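# Place the culture dish on the mat as drawn

## Task

Set the culture dish down so it rests on the mat with the same orientation shown in the reference drawing (the image called manual). The dish must lie entirely within the mat, no other object may be on the mat, and nothing may be tipped over.

## Robot and tools

Robot: two arms, left_arm and right_arm, each with six joints plus a two-finger gripper. Joint order for every row and every per-joint list: waist, shoulder, elbow, wrist pitch, wrist yaw, wrist roll; the gripper opening comes seventh. Bases in the scene frame: left_arm at (0, +0.285, +0.036) m, right_arm at (+0.001, -0.357, +0.029) m, both nearly unrotated. Scene frame: origin at table-top height midway between the arms, +x out over the table, +z up, left_arm on the +y side (not the same as image left). Hand positions, orientations and wrist-camera poses in results are in each arm's own base frame; the head cameras and the table use the scene frame. end_effector_position is the point between the finger pads, about 1 cm short of the tips; fingers point along the gripper's +z and close along its y. Reported hand poses may be off by a few centimetres.

Row format (execute_actions and move): one flat list of 14 numbers covering both arms: left_arm's six joint values then its opening, then the same seven for right_arm. Each joint value lies in [-1, 1] and is an offset, not a pose: it counts from the arm's Joint targets as they were when the action (or move) began, not from the previous row. Scale: 1.0 equals 2.811 rad for waist and shoulder, 2.53 for elbow, 2.575 for wrist pitch, 8.12 for wrist yaw, 9.528 for wrist roll. The opening is absolute: +1 fully open, -1 closed; in between, the fingers go to where grip_measured reads that value. To leave a gripper unchanged, resend its current command; 0 means half-closed, not 'no change'. Sending 0 for all joints of an arm re-commands its current targets.

Joint ranges (rad): waist -2.880 to 2.880, shoulder 0.000 to 3.142, elbow 0.000 to 3.019, wrist pitch -1.693 to 1.571, wrist yaw -1.571 to 1.571, wrist roll -2.094 to 2.094. Asking a joint more than 0.084 rad beyond its range rejects that action for both arms; true limits may differ by up to 0.084 rad. Per step, targets cannot lead measured angles by more than a fixed amount, and a target that would shift the gripper over 110 mm is scaled back, so big moves take several actions.

execute_actions: actions is a list of up to 15 actions; each action is a table of up to 15 rows, one per 1/30 s step; short tables repeat their final row. cameras picks which images to return (names: cam_head_left, cam_head_right, cam_left_wrist, cam_right_wrist, or ["all"]); an empty actions list returns all images and the full state.

move: target is one 14-number row or a list of up to 15 rows, all offsets from the same starting Joint targets. Joints interpolate together, so grippers travel on curves; no obstacle avoidance. speed is the top speed in rad/s of the joint with the farthest to go (0.01 to 12.57, default 0.5), one number or one per target. blend (rad) rounds corners between listed targets; 0 stops at each. opening_speed (at least 0.2 per second on the -1..+1 scale) makes the fingers close gradually, good for fragile items. grip_force sets the per-pad force limit, 10 to 50 N, per arm or shared; lower force closes slowly. blocking=false returns after about 0.5 s while the motion continues. Result adds a move: line: done, off_target (resting more than 0.035 rad from target), moving, held, or fault; limits=held means steps were withheld.

wait: seconds from 0 to 10; arms hold their commands, a running move carries on. stop: brakes a running move. zoom_image: camera plus region [x0, y0, x1, y1] in pixels (at most 504 by 504) of that camera's newest picture. show_instructions: displays the reference images, including the manual drawing. finished_scene: argument scene, the current scene's number; ends the scene irreversibly.

Result lines: Joint positions and Joint velocities per arm (rad, rad/s, then finger-pad gap in m; 0.094 open). Joint targets are the base for your next offsets. grip_measured reads the finger opening on the command scale, slightly wide when empty and narrower than a squeezed part. Joint torques are in joint order, include gravity, have offsets and noise; numbers 3 and 4 wrap at ±28 N m. 'joint sent to its limit' means a joint hit its end; 'joint command not followed' means the clearance check altered targets. Velocities 'within noise' means the arm is still. MOTOR HOT appears at 85 °C; at 100 °C an arm goes limp for 30 to 60 s or more.

Cameras: all 896x504; calibration is given in the prompt and may be slightly off, especially wrist cameras while moving.

Avoid: dropping or releasing the dish while it moves, fast contacts, pressing hard into the table, contact between the two arms (including one gripper closing on the other's fingers), knocking items over, and anything leaving the table. Keep loaded or stretched arms from holding long, since motors heat. To relieve a push, command targets back past the measured positions. Loose objects may occasionally be nudged by outside disturbances.

Each tool is called after "Request:" as name([rows], argument=value, ...), one row to a line, values as JSON.

Reference images:

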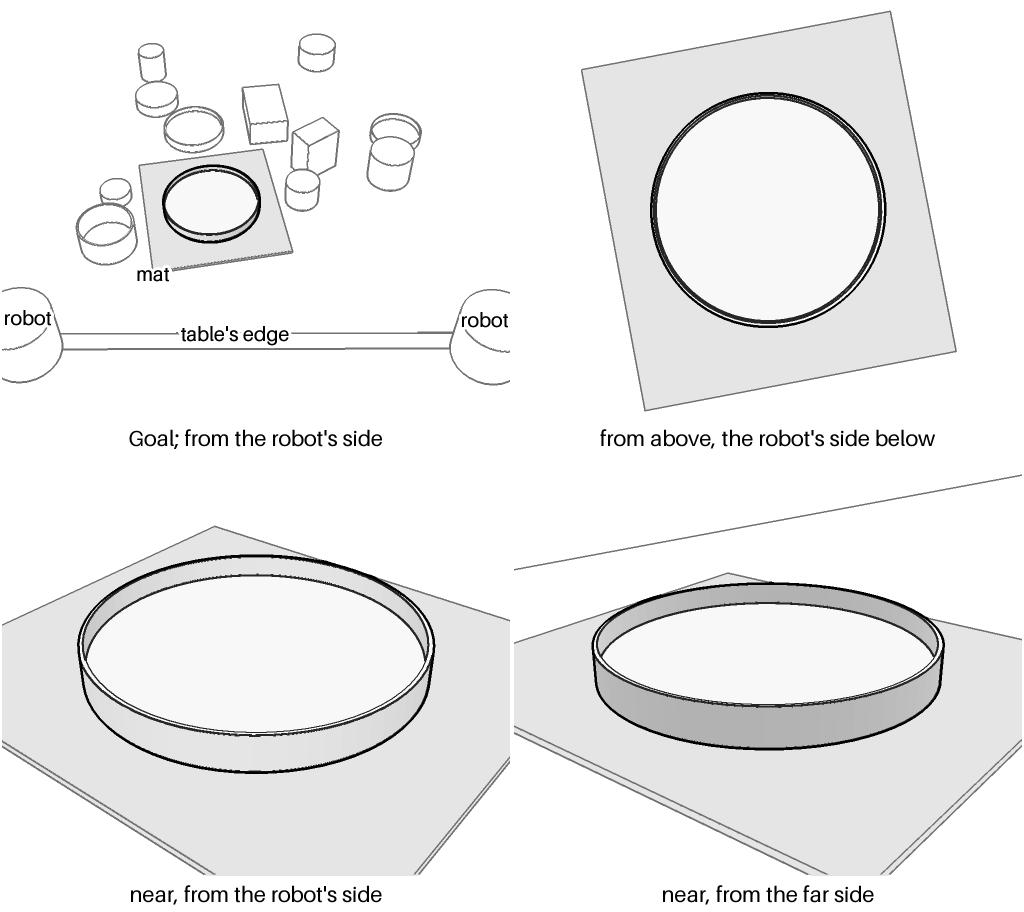

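## Session

Request:
execute_actions(actions=[])

Scene clock: 0.00 s.
left_arm: end_effector_position=(+0.4422, +0.4132, +0.1076) grip_measured=+1.000 end_effector_quat_wxyz=(+0.335, +0.227, +0.905, +0.130) | right_arm: end_effector_position=(+0.3252, +0.1107, +0.2072) grip_measured=+1.000 end_effector_quat_wxyz=(+0.010, -0.175, +0.984, -0.014)
Joint positions: left_arm=[0.886 1.724 1.186 -0.453 0.48 1.23 0.094] | right_arm=[0.345 1.237 1.091 -1.411 0.032 -0.007 0.094]
Joint velocities: within noise
Joint torques (N m): no reading
Motor temperatures (°C): left_arm=[25 26 23 28 25 22 19] | right_arm=[24 20 23 24 23 23 23]
Heat: left arm: hottest wrist pitch 28 °C; right arm: hottest waist 24 °C.
Joint targets: left_arm=[0.886 1.727 1.208 -0.451 0.480 1.230] | right_arm=[0.345 1.238 1.118 -1.410 0.032 -0.007]
Tool commands: left_gripper/opening=+1.0 right_gripper/opening=+1.0

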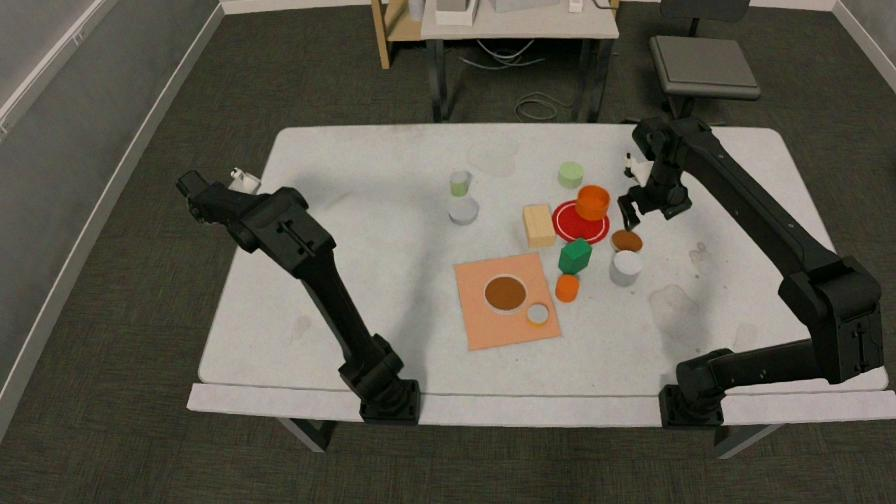

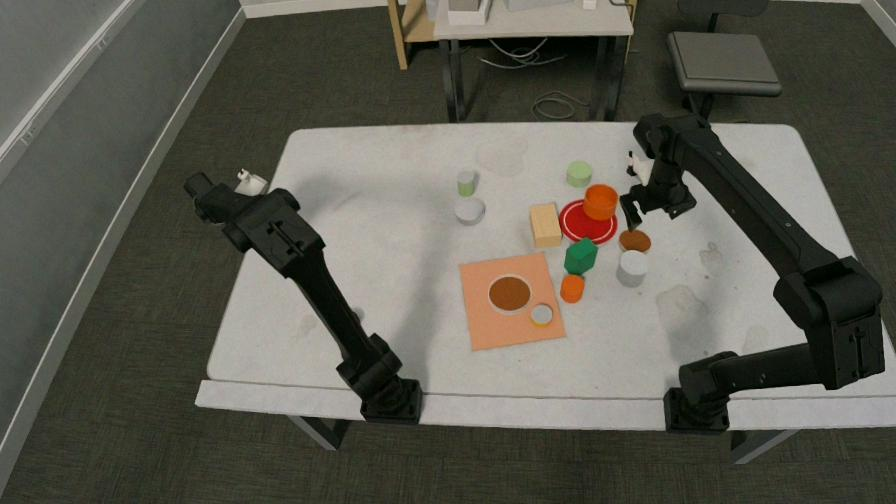

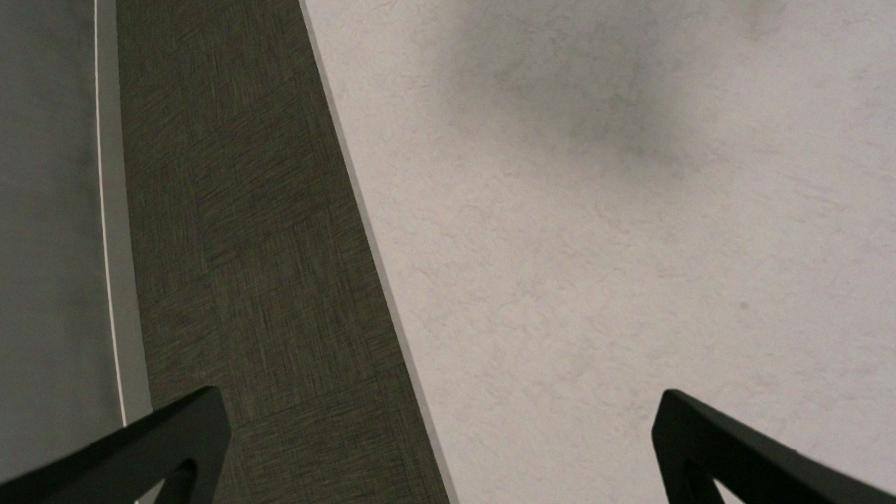

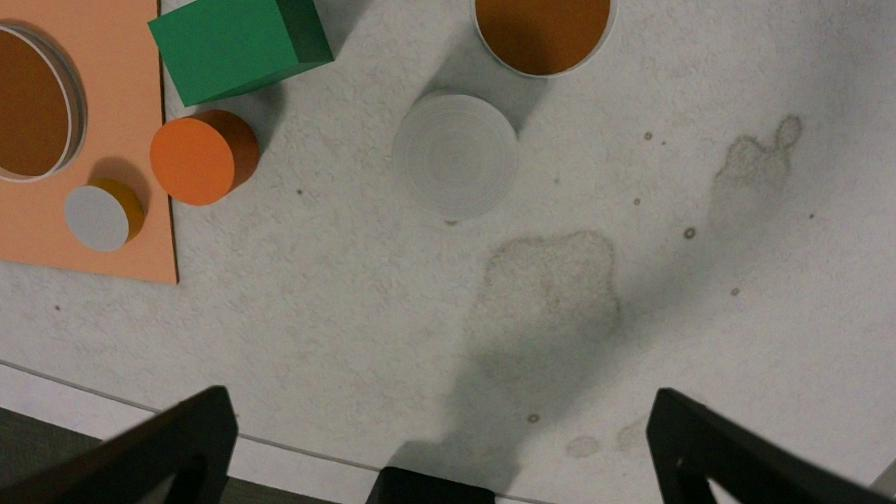

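Request:
zoom_image(camera="cam_head_left", region=[430, 140, 682, 360])

Request:
zoom_image(camera="cam_head_right", region=[530, 150, 670, 300])

Scaled by 2.000 from the camera's 896x504 image, which has a finer 1280x720 frame.

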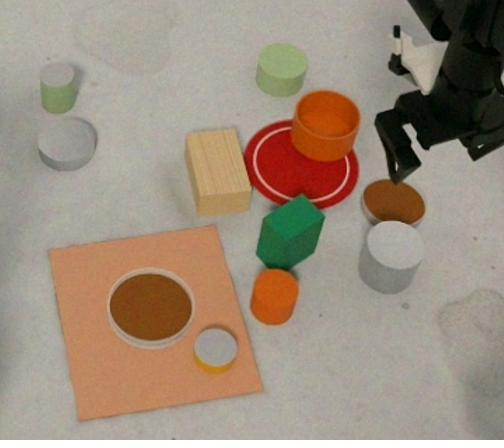

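Scaled by 3.360 from the camera's 896x504 image, which has a finer 1280x720 frame.

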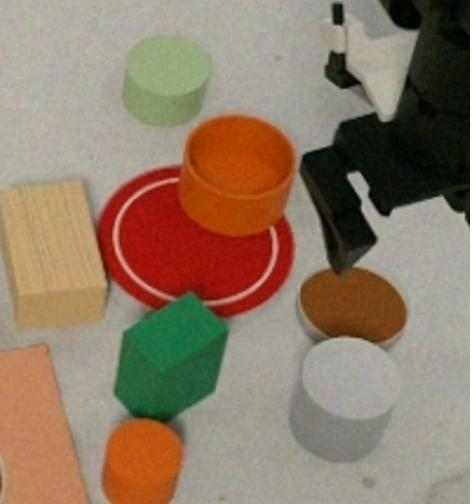

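Request:
move(target=[-0.5286, -0.187, -0.0032, -0.388, -0.0591, -0.1291, 1, 0.0196, 0.1288, 0.0917, 0.0816, -0.0039, 0.0007, 1], speed=1.2, cameras=["all"])

Scene clock: 136.07 s.
left_arm: end_effector_position=(+0.2975, -0.2023, +0.2547) grip_measured=+1.000 end_effector_quat_wxyz=(+0.054, +0.297, +0.953, -0.018) | right_arm: end_effector_position=(+0.4420, +0.1822, +0.1506) grip_measured=+1.000 end_effector_quat_wxyz=(+0.033, -0.198, +0.980, +0.005)
Joint positions: left_arm=[-0.594 1.205 1.186 -1.438 0.004 0.009 0.094] | right_arm=[0.393 1.587 1.295 -1.213 0.002 -0.007 0.094]
Joint torques (N m): left_arm=[-0.15 -5.77 9.98 0.13 -0.12 -0.04] | right_arm=[0.32 -11.28 12.74 0.51 -0.03 0.09]
Motor temperatures (°C): left_arm=[24 29 36 27 23 22 19] | right_arm=[24 22 42 23 22 21 22]
Heat: left arm: hottest elbow 36 °C; right arm: hottest elbow 42 °C.
Joint targets: left_arm=[-0.601 1.201 1.200 -1.450 0.000 0.000] | right_arm=[0.401 1.600 1.350 -1.199 0.000 0.000]
move: off_target (right_arm); right_arm: the elbow is farthest, 0.055 rad from its target
camera_calibration:
cam_left_wrist: T_world_to_cam=[[-0.546232, -0.837624, 0.00410702, -0.00984614], [-0.792901, 0.518635, 0.319883, 0.29345], [-0.270072, 0.171474, -0.947448, 0.441821], [0, 0, 0, 1]] pos_world=[0.346622, -0.236202, 0.324773]
cam_right_wrist: T_world_to_cam=[[0.388479, -0.921278, -0.0182144, 0.00128232], [-0.856618, -0.368356, 0.361275, 0.429677], [-0.339544, -0.124745, -0.932281, 0.403229], [0, 0, 0, 1]] pos_world=[0.504485, 0.209756, 0.220715]

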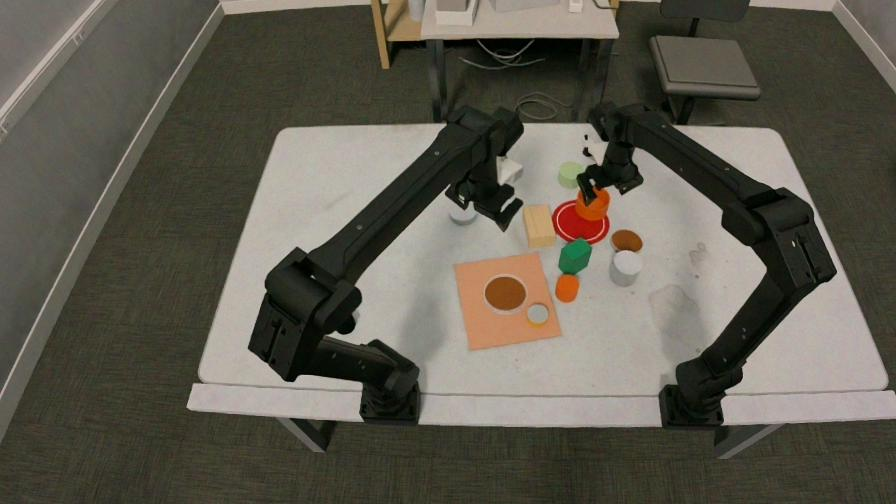

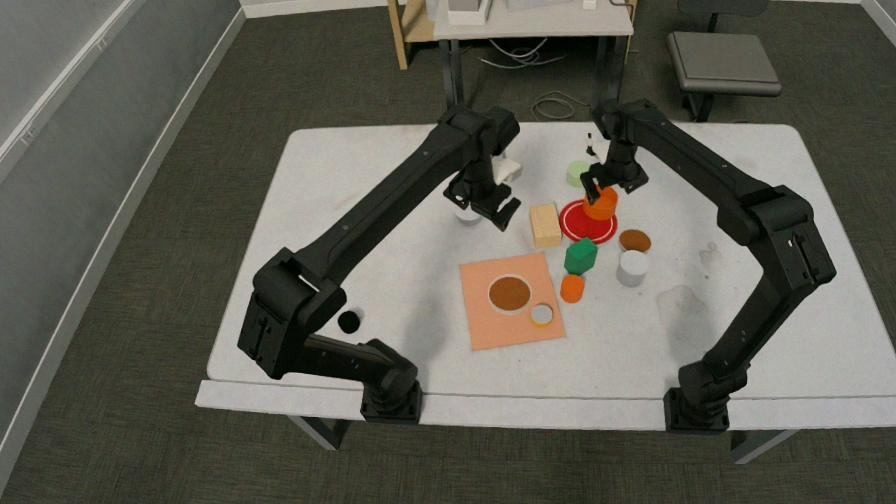

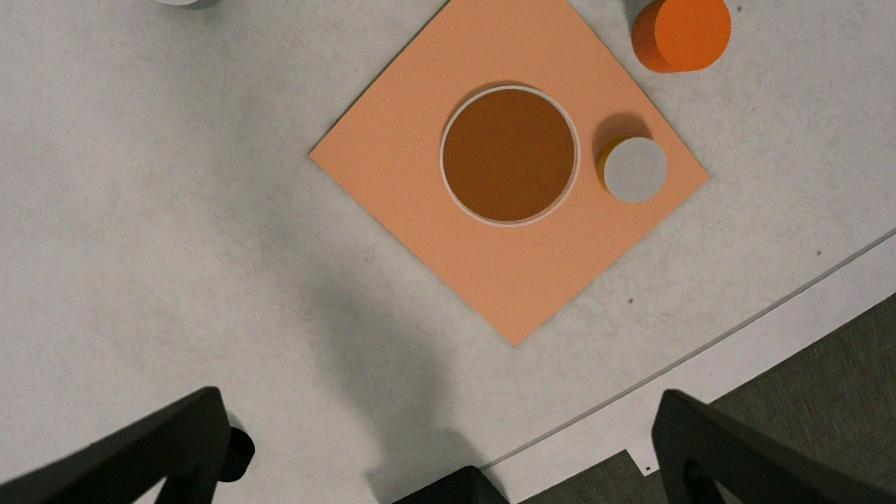

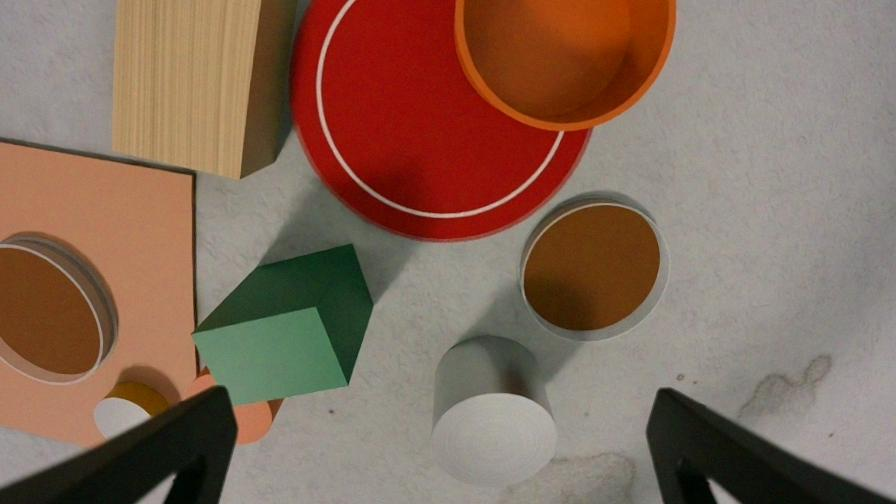

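Request:
zoom_image(camera="cam_right_wrist", region=[240, 0, 700, 260])

Request:
zoom_image(camera="cam_head_left", region=[530, 170, 650, 260])

Request:
show_instructions()

Scaled by 1.096 from the camera's 896x504 image, which has a finer 1280x720 frame.

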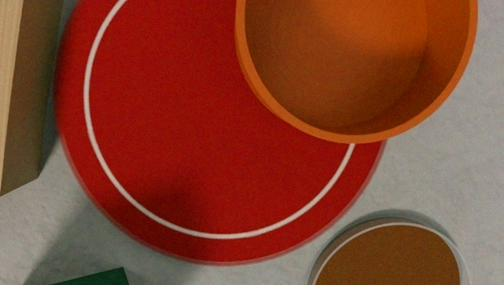

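Scaled by 4.200 from the camera's 896x504 image, which has a finer 1280x720 frame.

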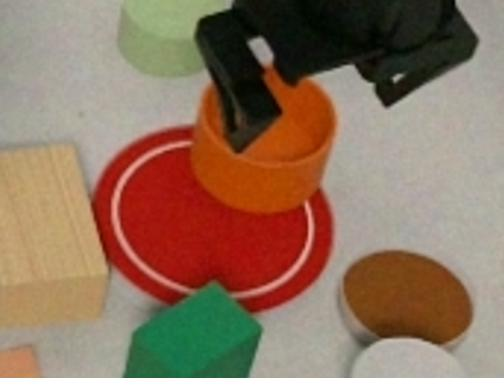

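Reference images for this scene: manual.

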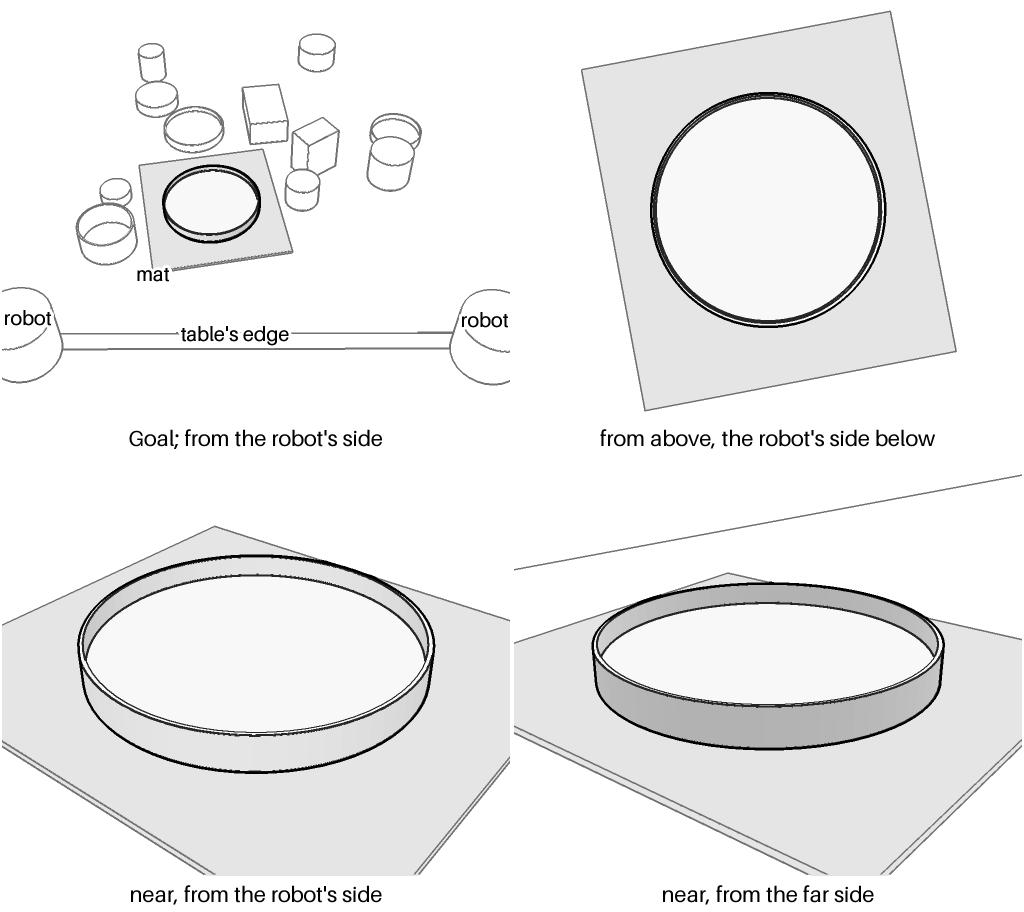

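Request:
move(target=[0,0,0,0,0,0,1, 0,0,0,0.3495,0,0,1], speed=1.2)

Request:
move(target=[0,0,0,0,0,0,1, 0,-0.2134,0,0,0,0,1], speed=1.2)

Request:
move(target=[0,0,0,0,0,0,1, 0,0,-0.1581,0,0,0,1], speed=1.2, cameras=["cam_right_wrist"])

Scene clock: 256.90 s.
left_arm: end_effector_position=(+0.2975, -0.2023, +0.2547) grip_measured=+1.000 end_effector_quat_wxyz=(+0.054, +0.297, +0.953, -0.018) | right_arm: end_effector_position=(+0.6146, +0.2537, +0.2556) grip_measured=+1.000 end_effector_quat_wxyz=(+0.453, -0.176, +0.870, +0.088)
Joint positions: left_arm=[-0.594 1.205 1.186 -1.438 0.004 0.009 0.094] | right_arm=[0.393 1.587 1.295 -0.319 0.002 -0.007 0.094]
Joint torques (N m): left_arm=[-0.15 -5.77 9.98 0.12 -0.12 -0.02] | right_arm=[0.32 -12.75 13.91 1.78 -0.03 0.09]
Heat: left arm: hottest elbow 38 °C; right arm: hottest elbow 44 °C.
Joint targets: left_arm=[-0.601 1.201 1.200 -1.450 0.000 0.000] | right_arm=[0.401 1.600 1.350 -0.300 0.000 0.000]
move: off_target (right_arm); right_arm: the elbow is farthest, 0.055 rad from its target

Scene clock: 258.73 s.
left_arm: end_effector_position=(+0.2975, -0.2023, +0.2547) grip_measured=+1.000 end_effector_quat_wxyz=(+0.054, +0.297, +0.953, -0.018) | right_arm: end_effector_position=(+0.4466, +0.1841, +0.6042) grip_measured=+1.000 end_effector_quat_wxyz=(+0.695, -0.139, +0.692, +0.135)
Joint positions: left_arm=[-0.594 1.205 1.186 -1.438 0.004 0.009 0.094] | right_arm=[0.393 0.993 1.309 -0.313 0.002 -0.007 0.094]
Joint torques (N m): left_arm=[-0.15 -5.77 9.96 0.13 -0.12 -0.02] | right_arm=[0.32 -4.07 13.01 1.76 -0.03 0.09]
Heat: left arm: hottest elbow 38 °C; right arm: hottest elbow 44 °C.
Joint targets: left_arm=[-0.601 1.201 1.200 -1.450 0.000 0.000] | right_arm=[0.401 1.000 1.350 -0.300 0.000 0.000]
move: off_target (right_arm); right_arm: the elbow is farthest, 0.041 rad from its target

Scene clock: 259.83 s.
left_arm: end_effector_position=(+0.2975, -0.2023, +0.2547) grip_measured=+1.000 end_effector_quat_wxyz=(+0.054, +0.297, +0.953, -0.018) | right_arm: end_effector_position=(+0.4522, +0.1864, +0.3695) grip_measured=+1.000 end_effector_quat_wxyz=(+0.552, -0.163, +0.810, +0.107)
Joint positions: left_arm=[-0.594 1.205 1.186 -1.438 0.004 0.009 0.094] | right_arm=[0.393 1.008 0.939 -0.307 0.002 -0.007 0.094]
Joint torques (N m): left_arm=[-0.15 -5.77 9.98 0.12 -0.13 -0.03] | right_arm=[0.38 -5.95 11.14 1.51 -0.03 0.09]
Heat: left arm: hottest elbow 38 °C; right arm: hottest elbow 45 °C.
Joint targets: left_arm=[-0.601 1.201 1.200 -1.450 0.000 0.000] | right_arm=[0.401 1.000 0.950 -0.300 0.000 0.000]
move: done
camera_calibration:
cam_right_wrist: T_world_to_cam=[[0.400423, -0.916328, -0.00217151, -0.00702706], [-0.66537, -0.289127, -0.68825, 0.647449], [0.630035, 0.277036, -0.72547, 0.0216092], [0, 0, 0, 1]] pos_world=[0.419993, 0.174769, 0.461268]
Images, in order (width x height): cam_right_wrist 896x504.

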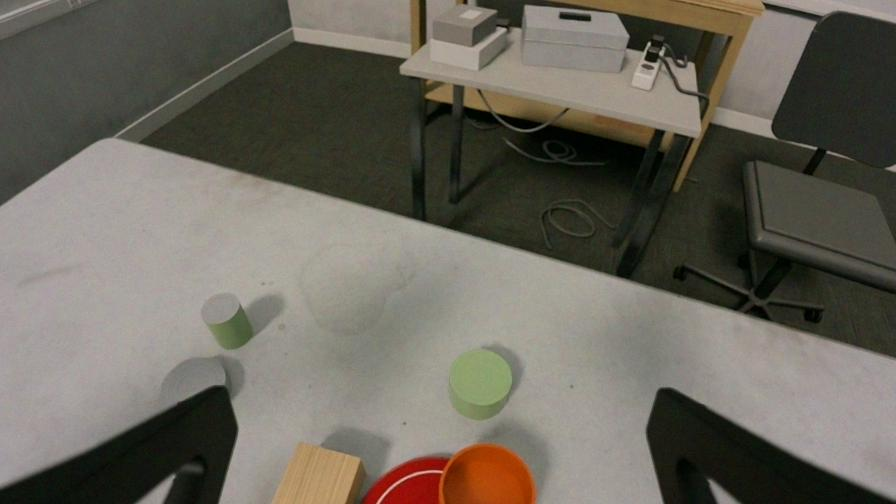

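Request:
move(target=[0,0,0,0,0,0,1, 0,0.03,-0.06,-0.05,0,0,1], speed=1.2, cameras=["cam_right_wrist"])

Request:
zoom_image(camera="cam_right_wrist", region=[250, 200, 650, 480])

Scene clock: 305.63 s.
left_arm: end_effector_position=(+0.2975, -0.2023, +0.2547) grip_measured=+1.000 end_effector_quat_wxyz=(+0.054, +0.297, +0.953, -0.018) | right_arm: end_effector_position=(+0.4228, +0.1743, +0.2185) grip_measured=+1.000 end_effector_quat_wxyz=(+0.402, -0.181, +0.894, +0.078)
Joint positions: left_arm=[-0.594 1.205 1.186 -1.438 0.004 0.009 0.094] | right_arm=[0.393 1.092 0.787 -0.422 0.002 -0.007 0.094]
Joint torques (N m): left_arm=[-0.15 -5.77 9.98 0.13 -0.12 -0.02] | right_arm=[0.32 -6.36 10.62 0.81 -0.03 0.09]
Motor temperatures (°C): left_arm=[24 26 39 26 22 22 19] | right_arm=[23 23 50 23 21 21 22]
Heat: left arm: hottest elbow 39 °C; right arm: hottest elbow 50 °C.
Joint targets: left_arm=[-0.601 1.201 1.200 -1.450 0.000 0.000] | right_arm=[0.401 1.084 0.798 -0.429 0.000 0.000]
move: done
camera_calibration:
cam_right_wrist: T_world_to_cam=[[0.398618, -0.917078, -0.00852642, -0.00449327], [-0.842979, -0.362716, -0.397269, 0.544845], [0.361234, 0.165546, -0.917663, 0.108975], [0, 0, 0, 1]] pos_world=[0.421719, 0.175463, 0.316415]
Images, in order (width x height): cam_right_wrist 896x504.

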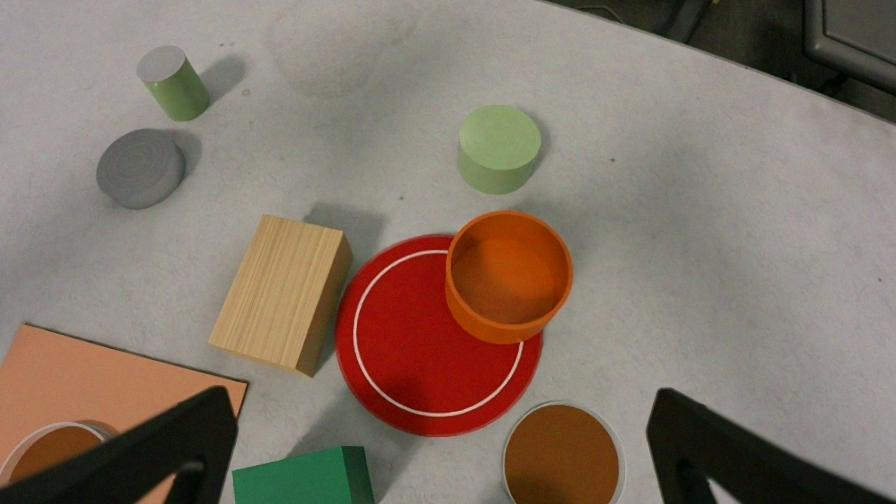

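Scaled by 1.260 from the camera's 896x504 image, which has a finer 1280x720 frame.

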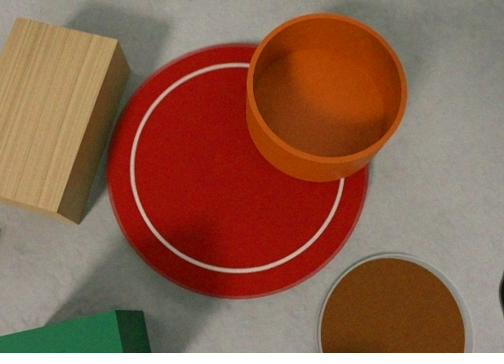

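Request:
move(target=[0,0,0,0,0,0,1, 0,-0.3518,-0.197,-0.1386,0,0,1], speed=1.2, cameras=["cam_right_wrist"])

Request:
zoom_image(camera="cam_right_wrist", region=[300, 0, 650, 200])

Scene clock: 344.83 s.
left_arm: end_effector_position=(+0.2975, -0.2023, +0.2547) grip_measured=+1.000 end_effector_quat_wxyz=(+0.054, +0.297, +0.953, -0.018) | right_arm: end_effector_position=(+0.2171, +0.0891, +0.1772) grip_measured=+1.000 end_effector_quat_wxyz=(+0.468, -0.174, +0.862, +0.091)
Joint positions: left_arm=[-0.594 1.205 1.186 -1.438 0.004 0.009 0.094] | right_arm=[0.393 0.104 0.302 -0.774 0.002 -0.007 0.094]
Joint torques (N m): left_arm=[-0.09 -5.77 9.96 0.13 -0.12 -0.02] | right_arm=[0.38 3.14 9.92 0.8 -0.03 0.09]
Heat: left arm: hottest elbow 39 °C; right arm: hottest elbow 48 °C.
Joint targets: left_arm=[-0.601 1.201 1.200 -1.450 0.000 0.000] | right_arm=[0.401 0.095 0.300 -0.785 0.000 0.000]
move: done
camera_calibration:
cam_right_wrist: T_world_to_cam=[[0.399937, -0.916522, -0.00608415, -0.00167908], [-0.778575, -0.336224, -0.529881, 0.3313], [0.483602, 0.216656, -0.84805, 0.115991], [0, 0, 0, 1]] pos_world=[0.20252, 0.084722, 0.273906]
Images, in order (width x height): cam_right_wrist 896x504.

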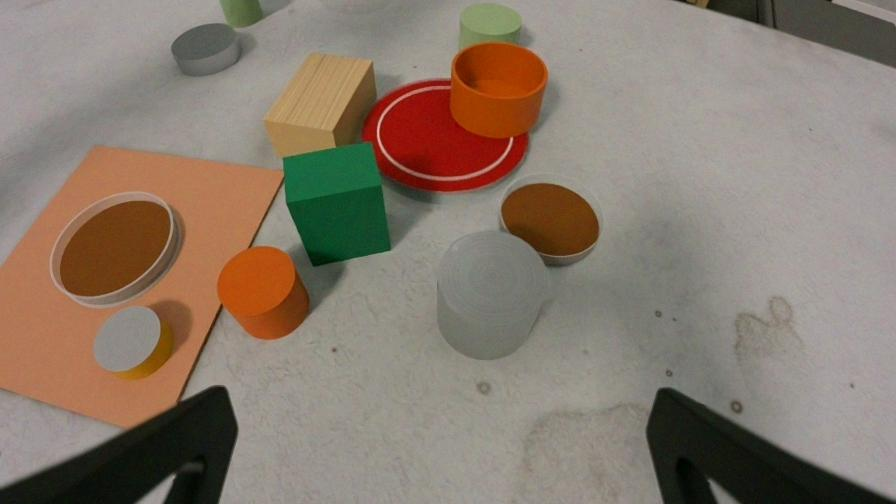

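Scaled by 1.440 from the camera's 896x504 image, which has a finer 1280x720 frame.

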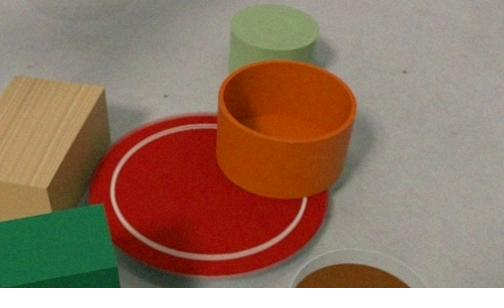

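Request:
zoom_image(camera="cam_right_wrist", region=[350, 130, 550, 230])

Request:
zoom_image(camera="cam_right_wrist", region=[340, 40, 540, 140])

Scaled by 2.520 from the camera's 896x504 image, which has a finer 1280x720 frame.

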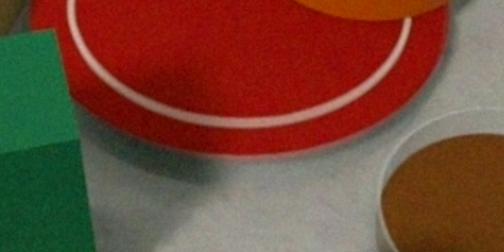

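Scaled by 2.520 from the camera's 896x504 image, which has a finer 1280x720 frame.

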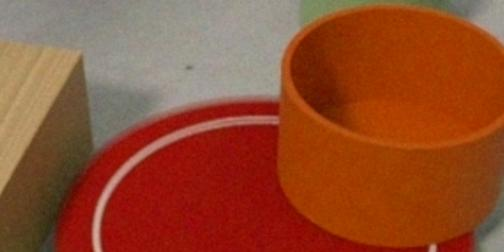

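Request:
move(target=[0.0009,0.0815,-0.1294,0.1973,0,0,0.1, -0.0507,0.6318,0.4888,-0.1087,0,0,0.1], speed=1.2, cameras=["cam_left_wrist","cam_right_wrist","cam_head_left"])

Scene clock: 528.17 s.
left_arm: end_effector_position=(+0.3126, -0.2125, +0.0733) grip_measured=+0.102 end_effector_quat_wxyz=(+0.038, +0.297, +0.954, -0.013) | right_arm: end_effector_position=(+0.5646, +0.1513, +0.0771) grip_measured=+0.102 end_effector_quat_wxyz=(+0.059, -0.134, +0.989, +0.007)
Joint positions: left_arm=[-0.594 1.413 0.878 -0.955 0.004 0.009 0.052] | right_arm=[0.263 1.882 1.487 -1.057 0.001 -0.007 0.052]
Joint torques (N m): left_arm=[0.03 -5.83 7.17 1.07 -0.12 -0.02] | right_arm=[-0.67 -17.03 12.1 -0.17 -0.01 0.09]
Motor temperatures (°C): left_arm=[23 26 41 25 22 22 19] | right_arm=[23 21 41 22 21 20 22]
Heat: left arm: hottest elbow 41 °C; right arm: hottest elbow 41 °C.
Joint targets: left_arm=[-0.598 1.430 0.873 -0.941 0.001 0.000] | right_arm=[0.258 1.871 1.536 -1.065 0.000 0.000]
move: off_target (right_arm); right_arm: the elbow is farthest, 0.049 rad from its target
camera_calibration:
cam_left_wrist: T_world_to_cam=[[-0.545539, -0.838078, 0.00366543, -0.0097427], [-0.784117, 0.511948, 0.350814, 0.362281], [-0.295886, 0.188509, -0.936438, 0.286571], [0, 0, 0, 1]] pos_world=[0.363548, -0.247655, 0.141299]
cam_right_wrist: T_world_to_cam=[[0.267058, -0.9635, -0.0186658, -0.00112273], [-0.914218, -0.259429, 0.311291, 0.569849], [-0.304771, -0.0660682, -0.950131, 0.345375], [0, 0, 0, 1]] pos_world=[0.626526, 0.169572, 0.150742]
Images, in order (width x height): cam_head_left 896x504, cam_left_wrist 896x504, cam_right_wrist 896x504.

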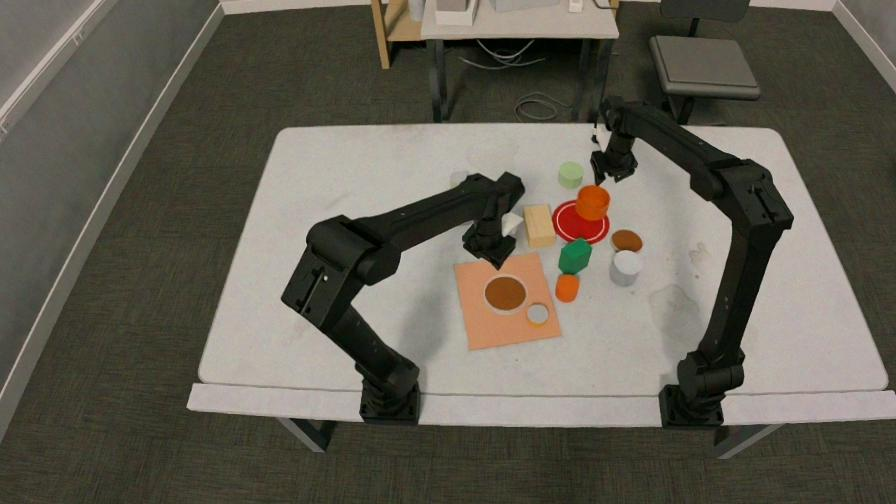

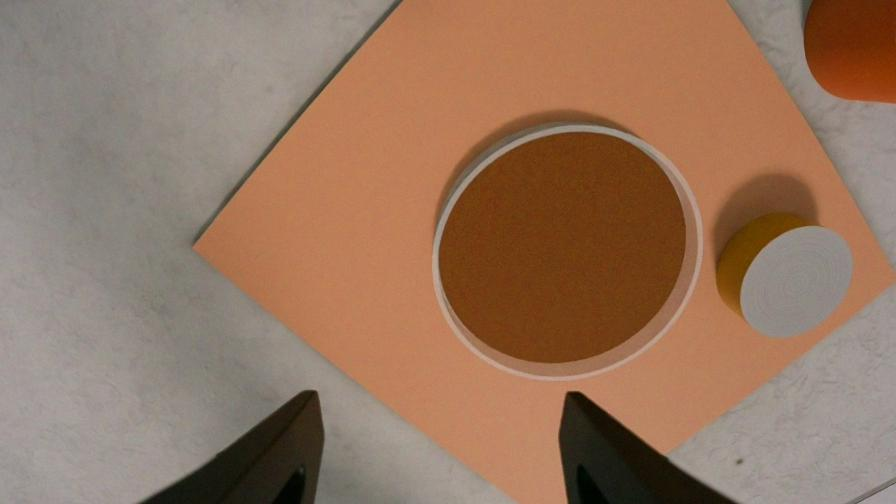

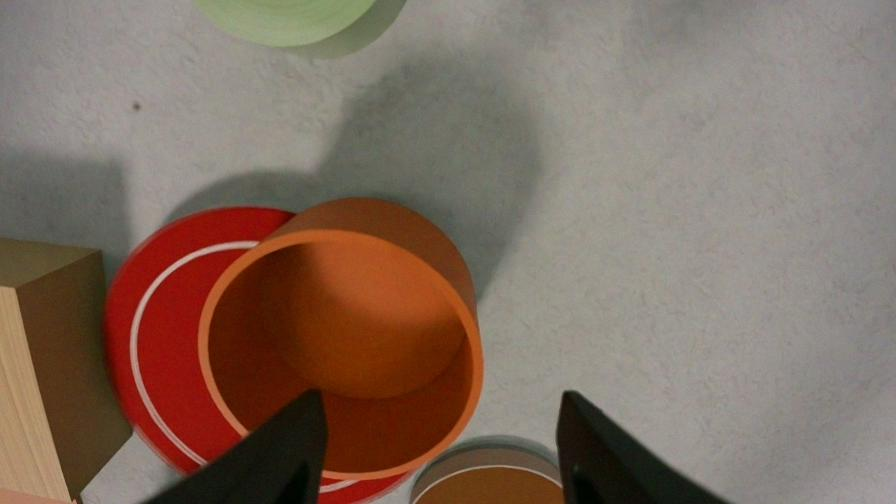

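Request:
move(target=[0,0.0551,-0.0383,0.0936,0,0,0.1, -0.0046,0.0245,-0.0375,0.0699,0,0,0.1], speed=0.4, cameras=["cam_left_wrist","cam_right_wrist"])

Scene clock: 553.97 s.
left_arm: end_effector_position=(+0.3104, -0.2110, -0.0087) grip_measured=+0.102 end_effector_quat_wxyz=(+0.033, +0.297, +0.954, -0.012) | right_arm: end_effector_position=(+0.5812, +0.1496, +0.0362) grip_measured=+0.102 end_effector_quat_wxyz=(+0.089, -0.129, +0.988, +0.010)
Joint positions: left_arm=[-0.594 1.568 0.78 -0.714 0.004 0.009 0.052] | right_arm=[0.253 1.932 1.44 -0.899 0.001 -0.007 0.052]
Joint torques (N m): left_arm=[0.03 -6.53 5.87 1.07 -0.12 -0.02] | right_arm=[-0.91 -16.09 8.42 0.69 -0.01 0.09]
Motor temperatures (°C): left_arm=[23 26 38 25 21 22 19] | right_arm=[23 26 47 22 21 20 22]
Heat: left arm: hottest elbow 38 °C; right arm: hottest elbow 47 °C.
Joint targets: left_arm=[-0.598 1.585 0.776 -0.700 0.001 0.000] | right_arm=[0.245 1.941 1.442 -0.885 0.000 0.000]
move: done
camera_calibration:
cam_left_wrist: T_world_to_cam=[[-0.545478, -0.838118, 0.0034684, -0.00935642], [-0.780753, 0.509638, 0.361517, 0.387096], [-0.304762, 0.194492, -0.932359, 0.212957], [0, 0, 0, 1]] pos_world=[0.362024, -0.246539, 0.0586431]
cam_right_wrist: T_world_to_cam=[[0.258541, -0.96583, -0.0181431, -0.00270955], [-0.933341, -0.254599, 0.253091, 0.609768], [-0.249062, -0.0485007, -0.967272, 0.277011], [0, 0, 0, 1]] pos_world=[0.638814, 0.166064, 0.113569]
Images, in order (width x height): cam_left_wrist 896x504, cam_right_wrist 896x504.

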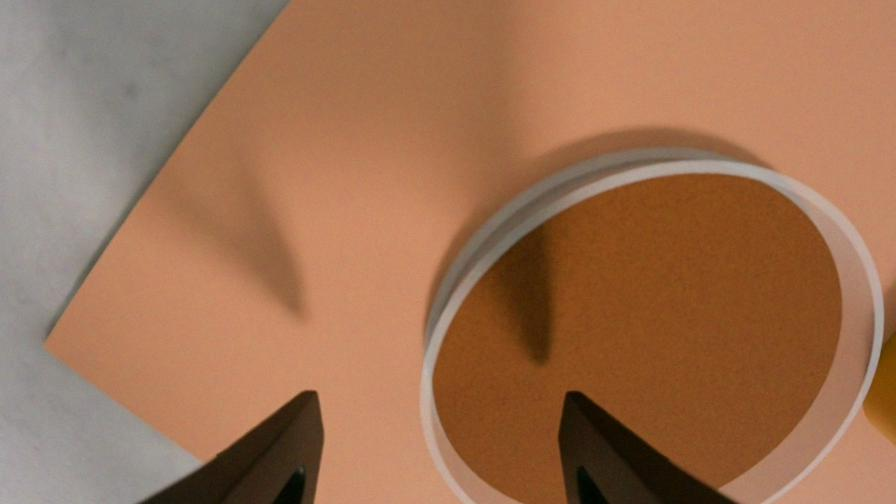

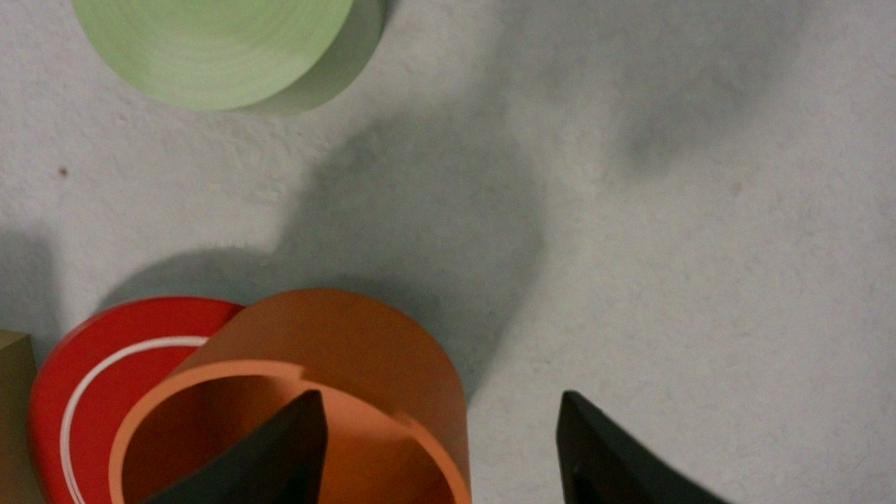

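Request:
move(target=[0,0.0072,-0.0032,0.0111,0,0,0.1, 0,-0.0053,-0.0383,0.0381,0,0,0.1], speed=0.4, cameras=["cam_left_wrist","cam_right_wrist"])

Scene clock: 579.97 s.
left_arm: end_effector_position=(+0.3112, -0.2115, -0.0161) grip_measured=+0.102 end_effector_quat_wxyz=(+0.035, +0.297, +0.954, -0.012) | right_arm: end_effector_position=(+0.5644, +0.1453, +0.0057) grip_measured=+0.102 end_effector_quat_wxyz=(+0.091, -0.129, +0.987, +0.011)
Joint positions: left_arm=[-0.594 1.585 0.774 -0.686 0.004 0.009 0.052] | right_arm=[0.253 1.932 1.346 -0.801 0.001 -0.007 0.052]
Joint torques (N m): left_arm=[0.03 -6.36 5.63 1.06 -0.12 -0.02] | right_arm=[-0.91 -16.79 7.6 0.72 -0.01 0.09]
Heat: left arm: hottest elbow 36 °C; right arm: hottest elbow 44 °C.
Joint targets: left_arm=[-0.598 1.605 0.768 -0.672 0.001 0.000] | right_arm=[0.245 1.926 1.345 -0.787 0.000 0.000]
move: done
camera_calibration:
cam_left_wrist: T_world_to_cam=[[-0.545513, -0.838095, 0.00352903, -0.00937902], [-0.782117, 0.510581, 0.357212, 0.391224], [-0.30118, 0.192104, -0.934017, 0.204752], [0, 0, 0, 1]] pos_world=[0.362534, -0.246945, 0.0515251]
cam_right_wrist: T_world_to_cam=[[0.258668, -0.965796, -0.0181224, -0.00317214], [-0.93423, -0.254895, 0.249487, 0.601229], [-0.245573, -0.0476038, -0.968209, 0.241092], [0, 0, 0, 1]] pos_world=[0.621712, 0.161664, 0.0833709]
Images, in order (width x height): cam_left_wrist 896x504, cam_right_wrist 896x504.

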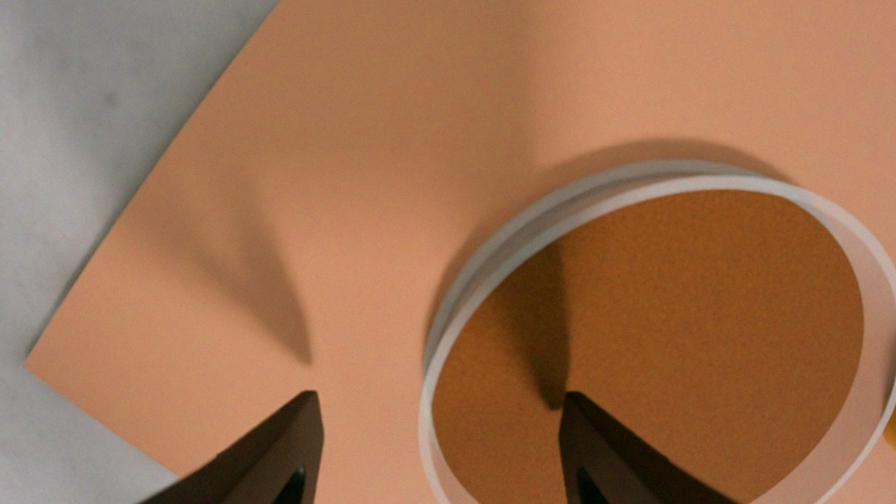

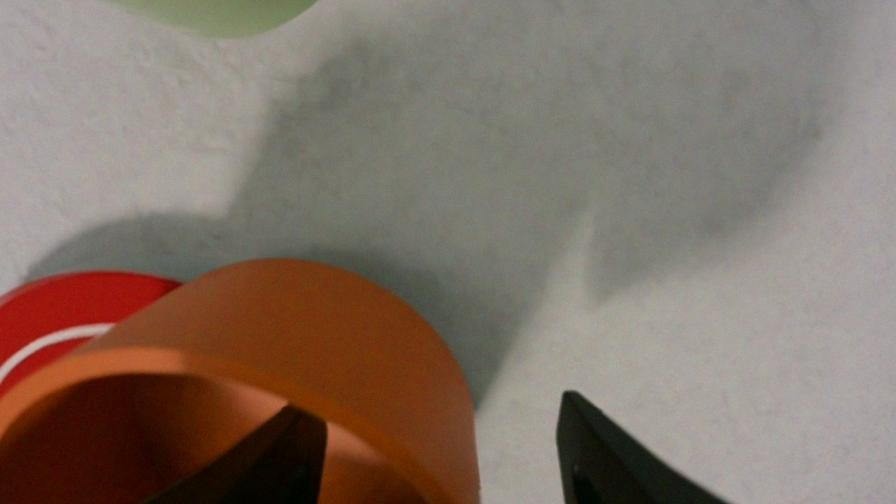

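Request:
move(target=[0,0,0,0,0,0,-1, 0,0,0,0,0,0,-1], grip_force=25, opening_speed=0.6, cameras=["cam_left_wrist","cam_right_wrist"])

Scene clock: 595.87 s.
left_arm: end_effector_position=(+0.3114, -0.2114, -0.0161) grip_measured=-0.939 end_effector_quat_wxyz=(+0.035, +0.296, +0.954, -0.012) | right_arm: end_effector_position=(+0.5644, +0.1451, +0.0057) grip_measured=-0.875 end_effector_quat_wxyz=(+0.091, -0.129, +0.987, +0.011)
Joint positions: left_arm=[-0.594 1.585 0.774 -0.686 0.002 0.008 0.003] | right_arm=[0.253 1.932 1.346 -0.801 0.001 -0.007 0.006]
Joint torques (N m): left_arm=[0.03 -6.42 5.64 1.06 -0.06 -0.01] | right_arm=[-0.91 -16.67 7.69 0.73 -0.02 0.09]
Motor temperatures (°C): left_arm=[23 26 35 25 21 21 19] | right_arm=[23 28 41 22 21 20 22]
Heat: left arm: hottest elbow 35 °C; right arm: hottest elbow 41 °C.
Joint targets: left_arm=[-0.598 1.605 0.768 -0.672 0.000 0.000] | right_arm=[0.245 1.926 1.345 -0.787 0.000 0.000]
grip_force (N): 25, 25
move: done
camera_calibration:
cam_left_wrist: T_world_to_cam=[[-0.544439, -0.838798, 0.0020505, -0.0095901], [-0.783175, 0.509208, 0.356854, 0.391343], [-0.300372, 0.192679, -0.934158, 0.204629], [0, 0, 0, 1]] pos_world=[0.362734, -0.246747, 0.0515234]
cam_right_wrist: T_world_to_cam=[[0.25826, -0.965906, -0.0181146, -0.00312044], [-0.934344, -0.2545, 0.249461, 0.601282], [-0.245566, -0.0475005, -0.968215, 0.241087], [0, 0, 0, 1]] pos_world=[0.621813, 0.161464, 0.0833709]
Images, in order (width x height): cam_left_wrist 896x504, cam_right_wrist 896x504.

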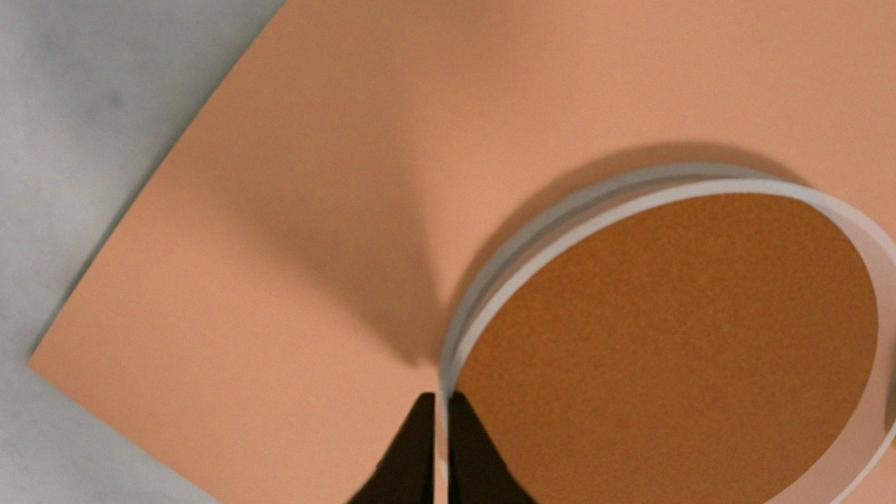

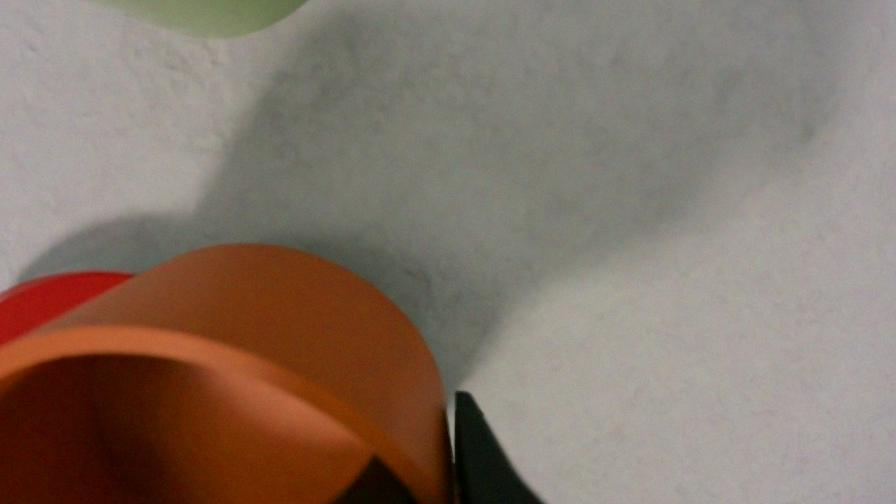

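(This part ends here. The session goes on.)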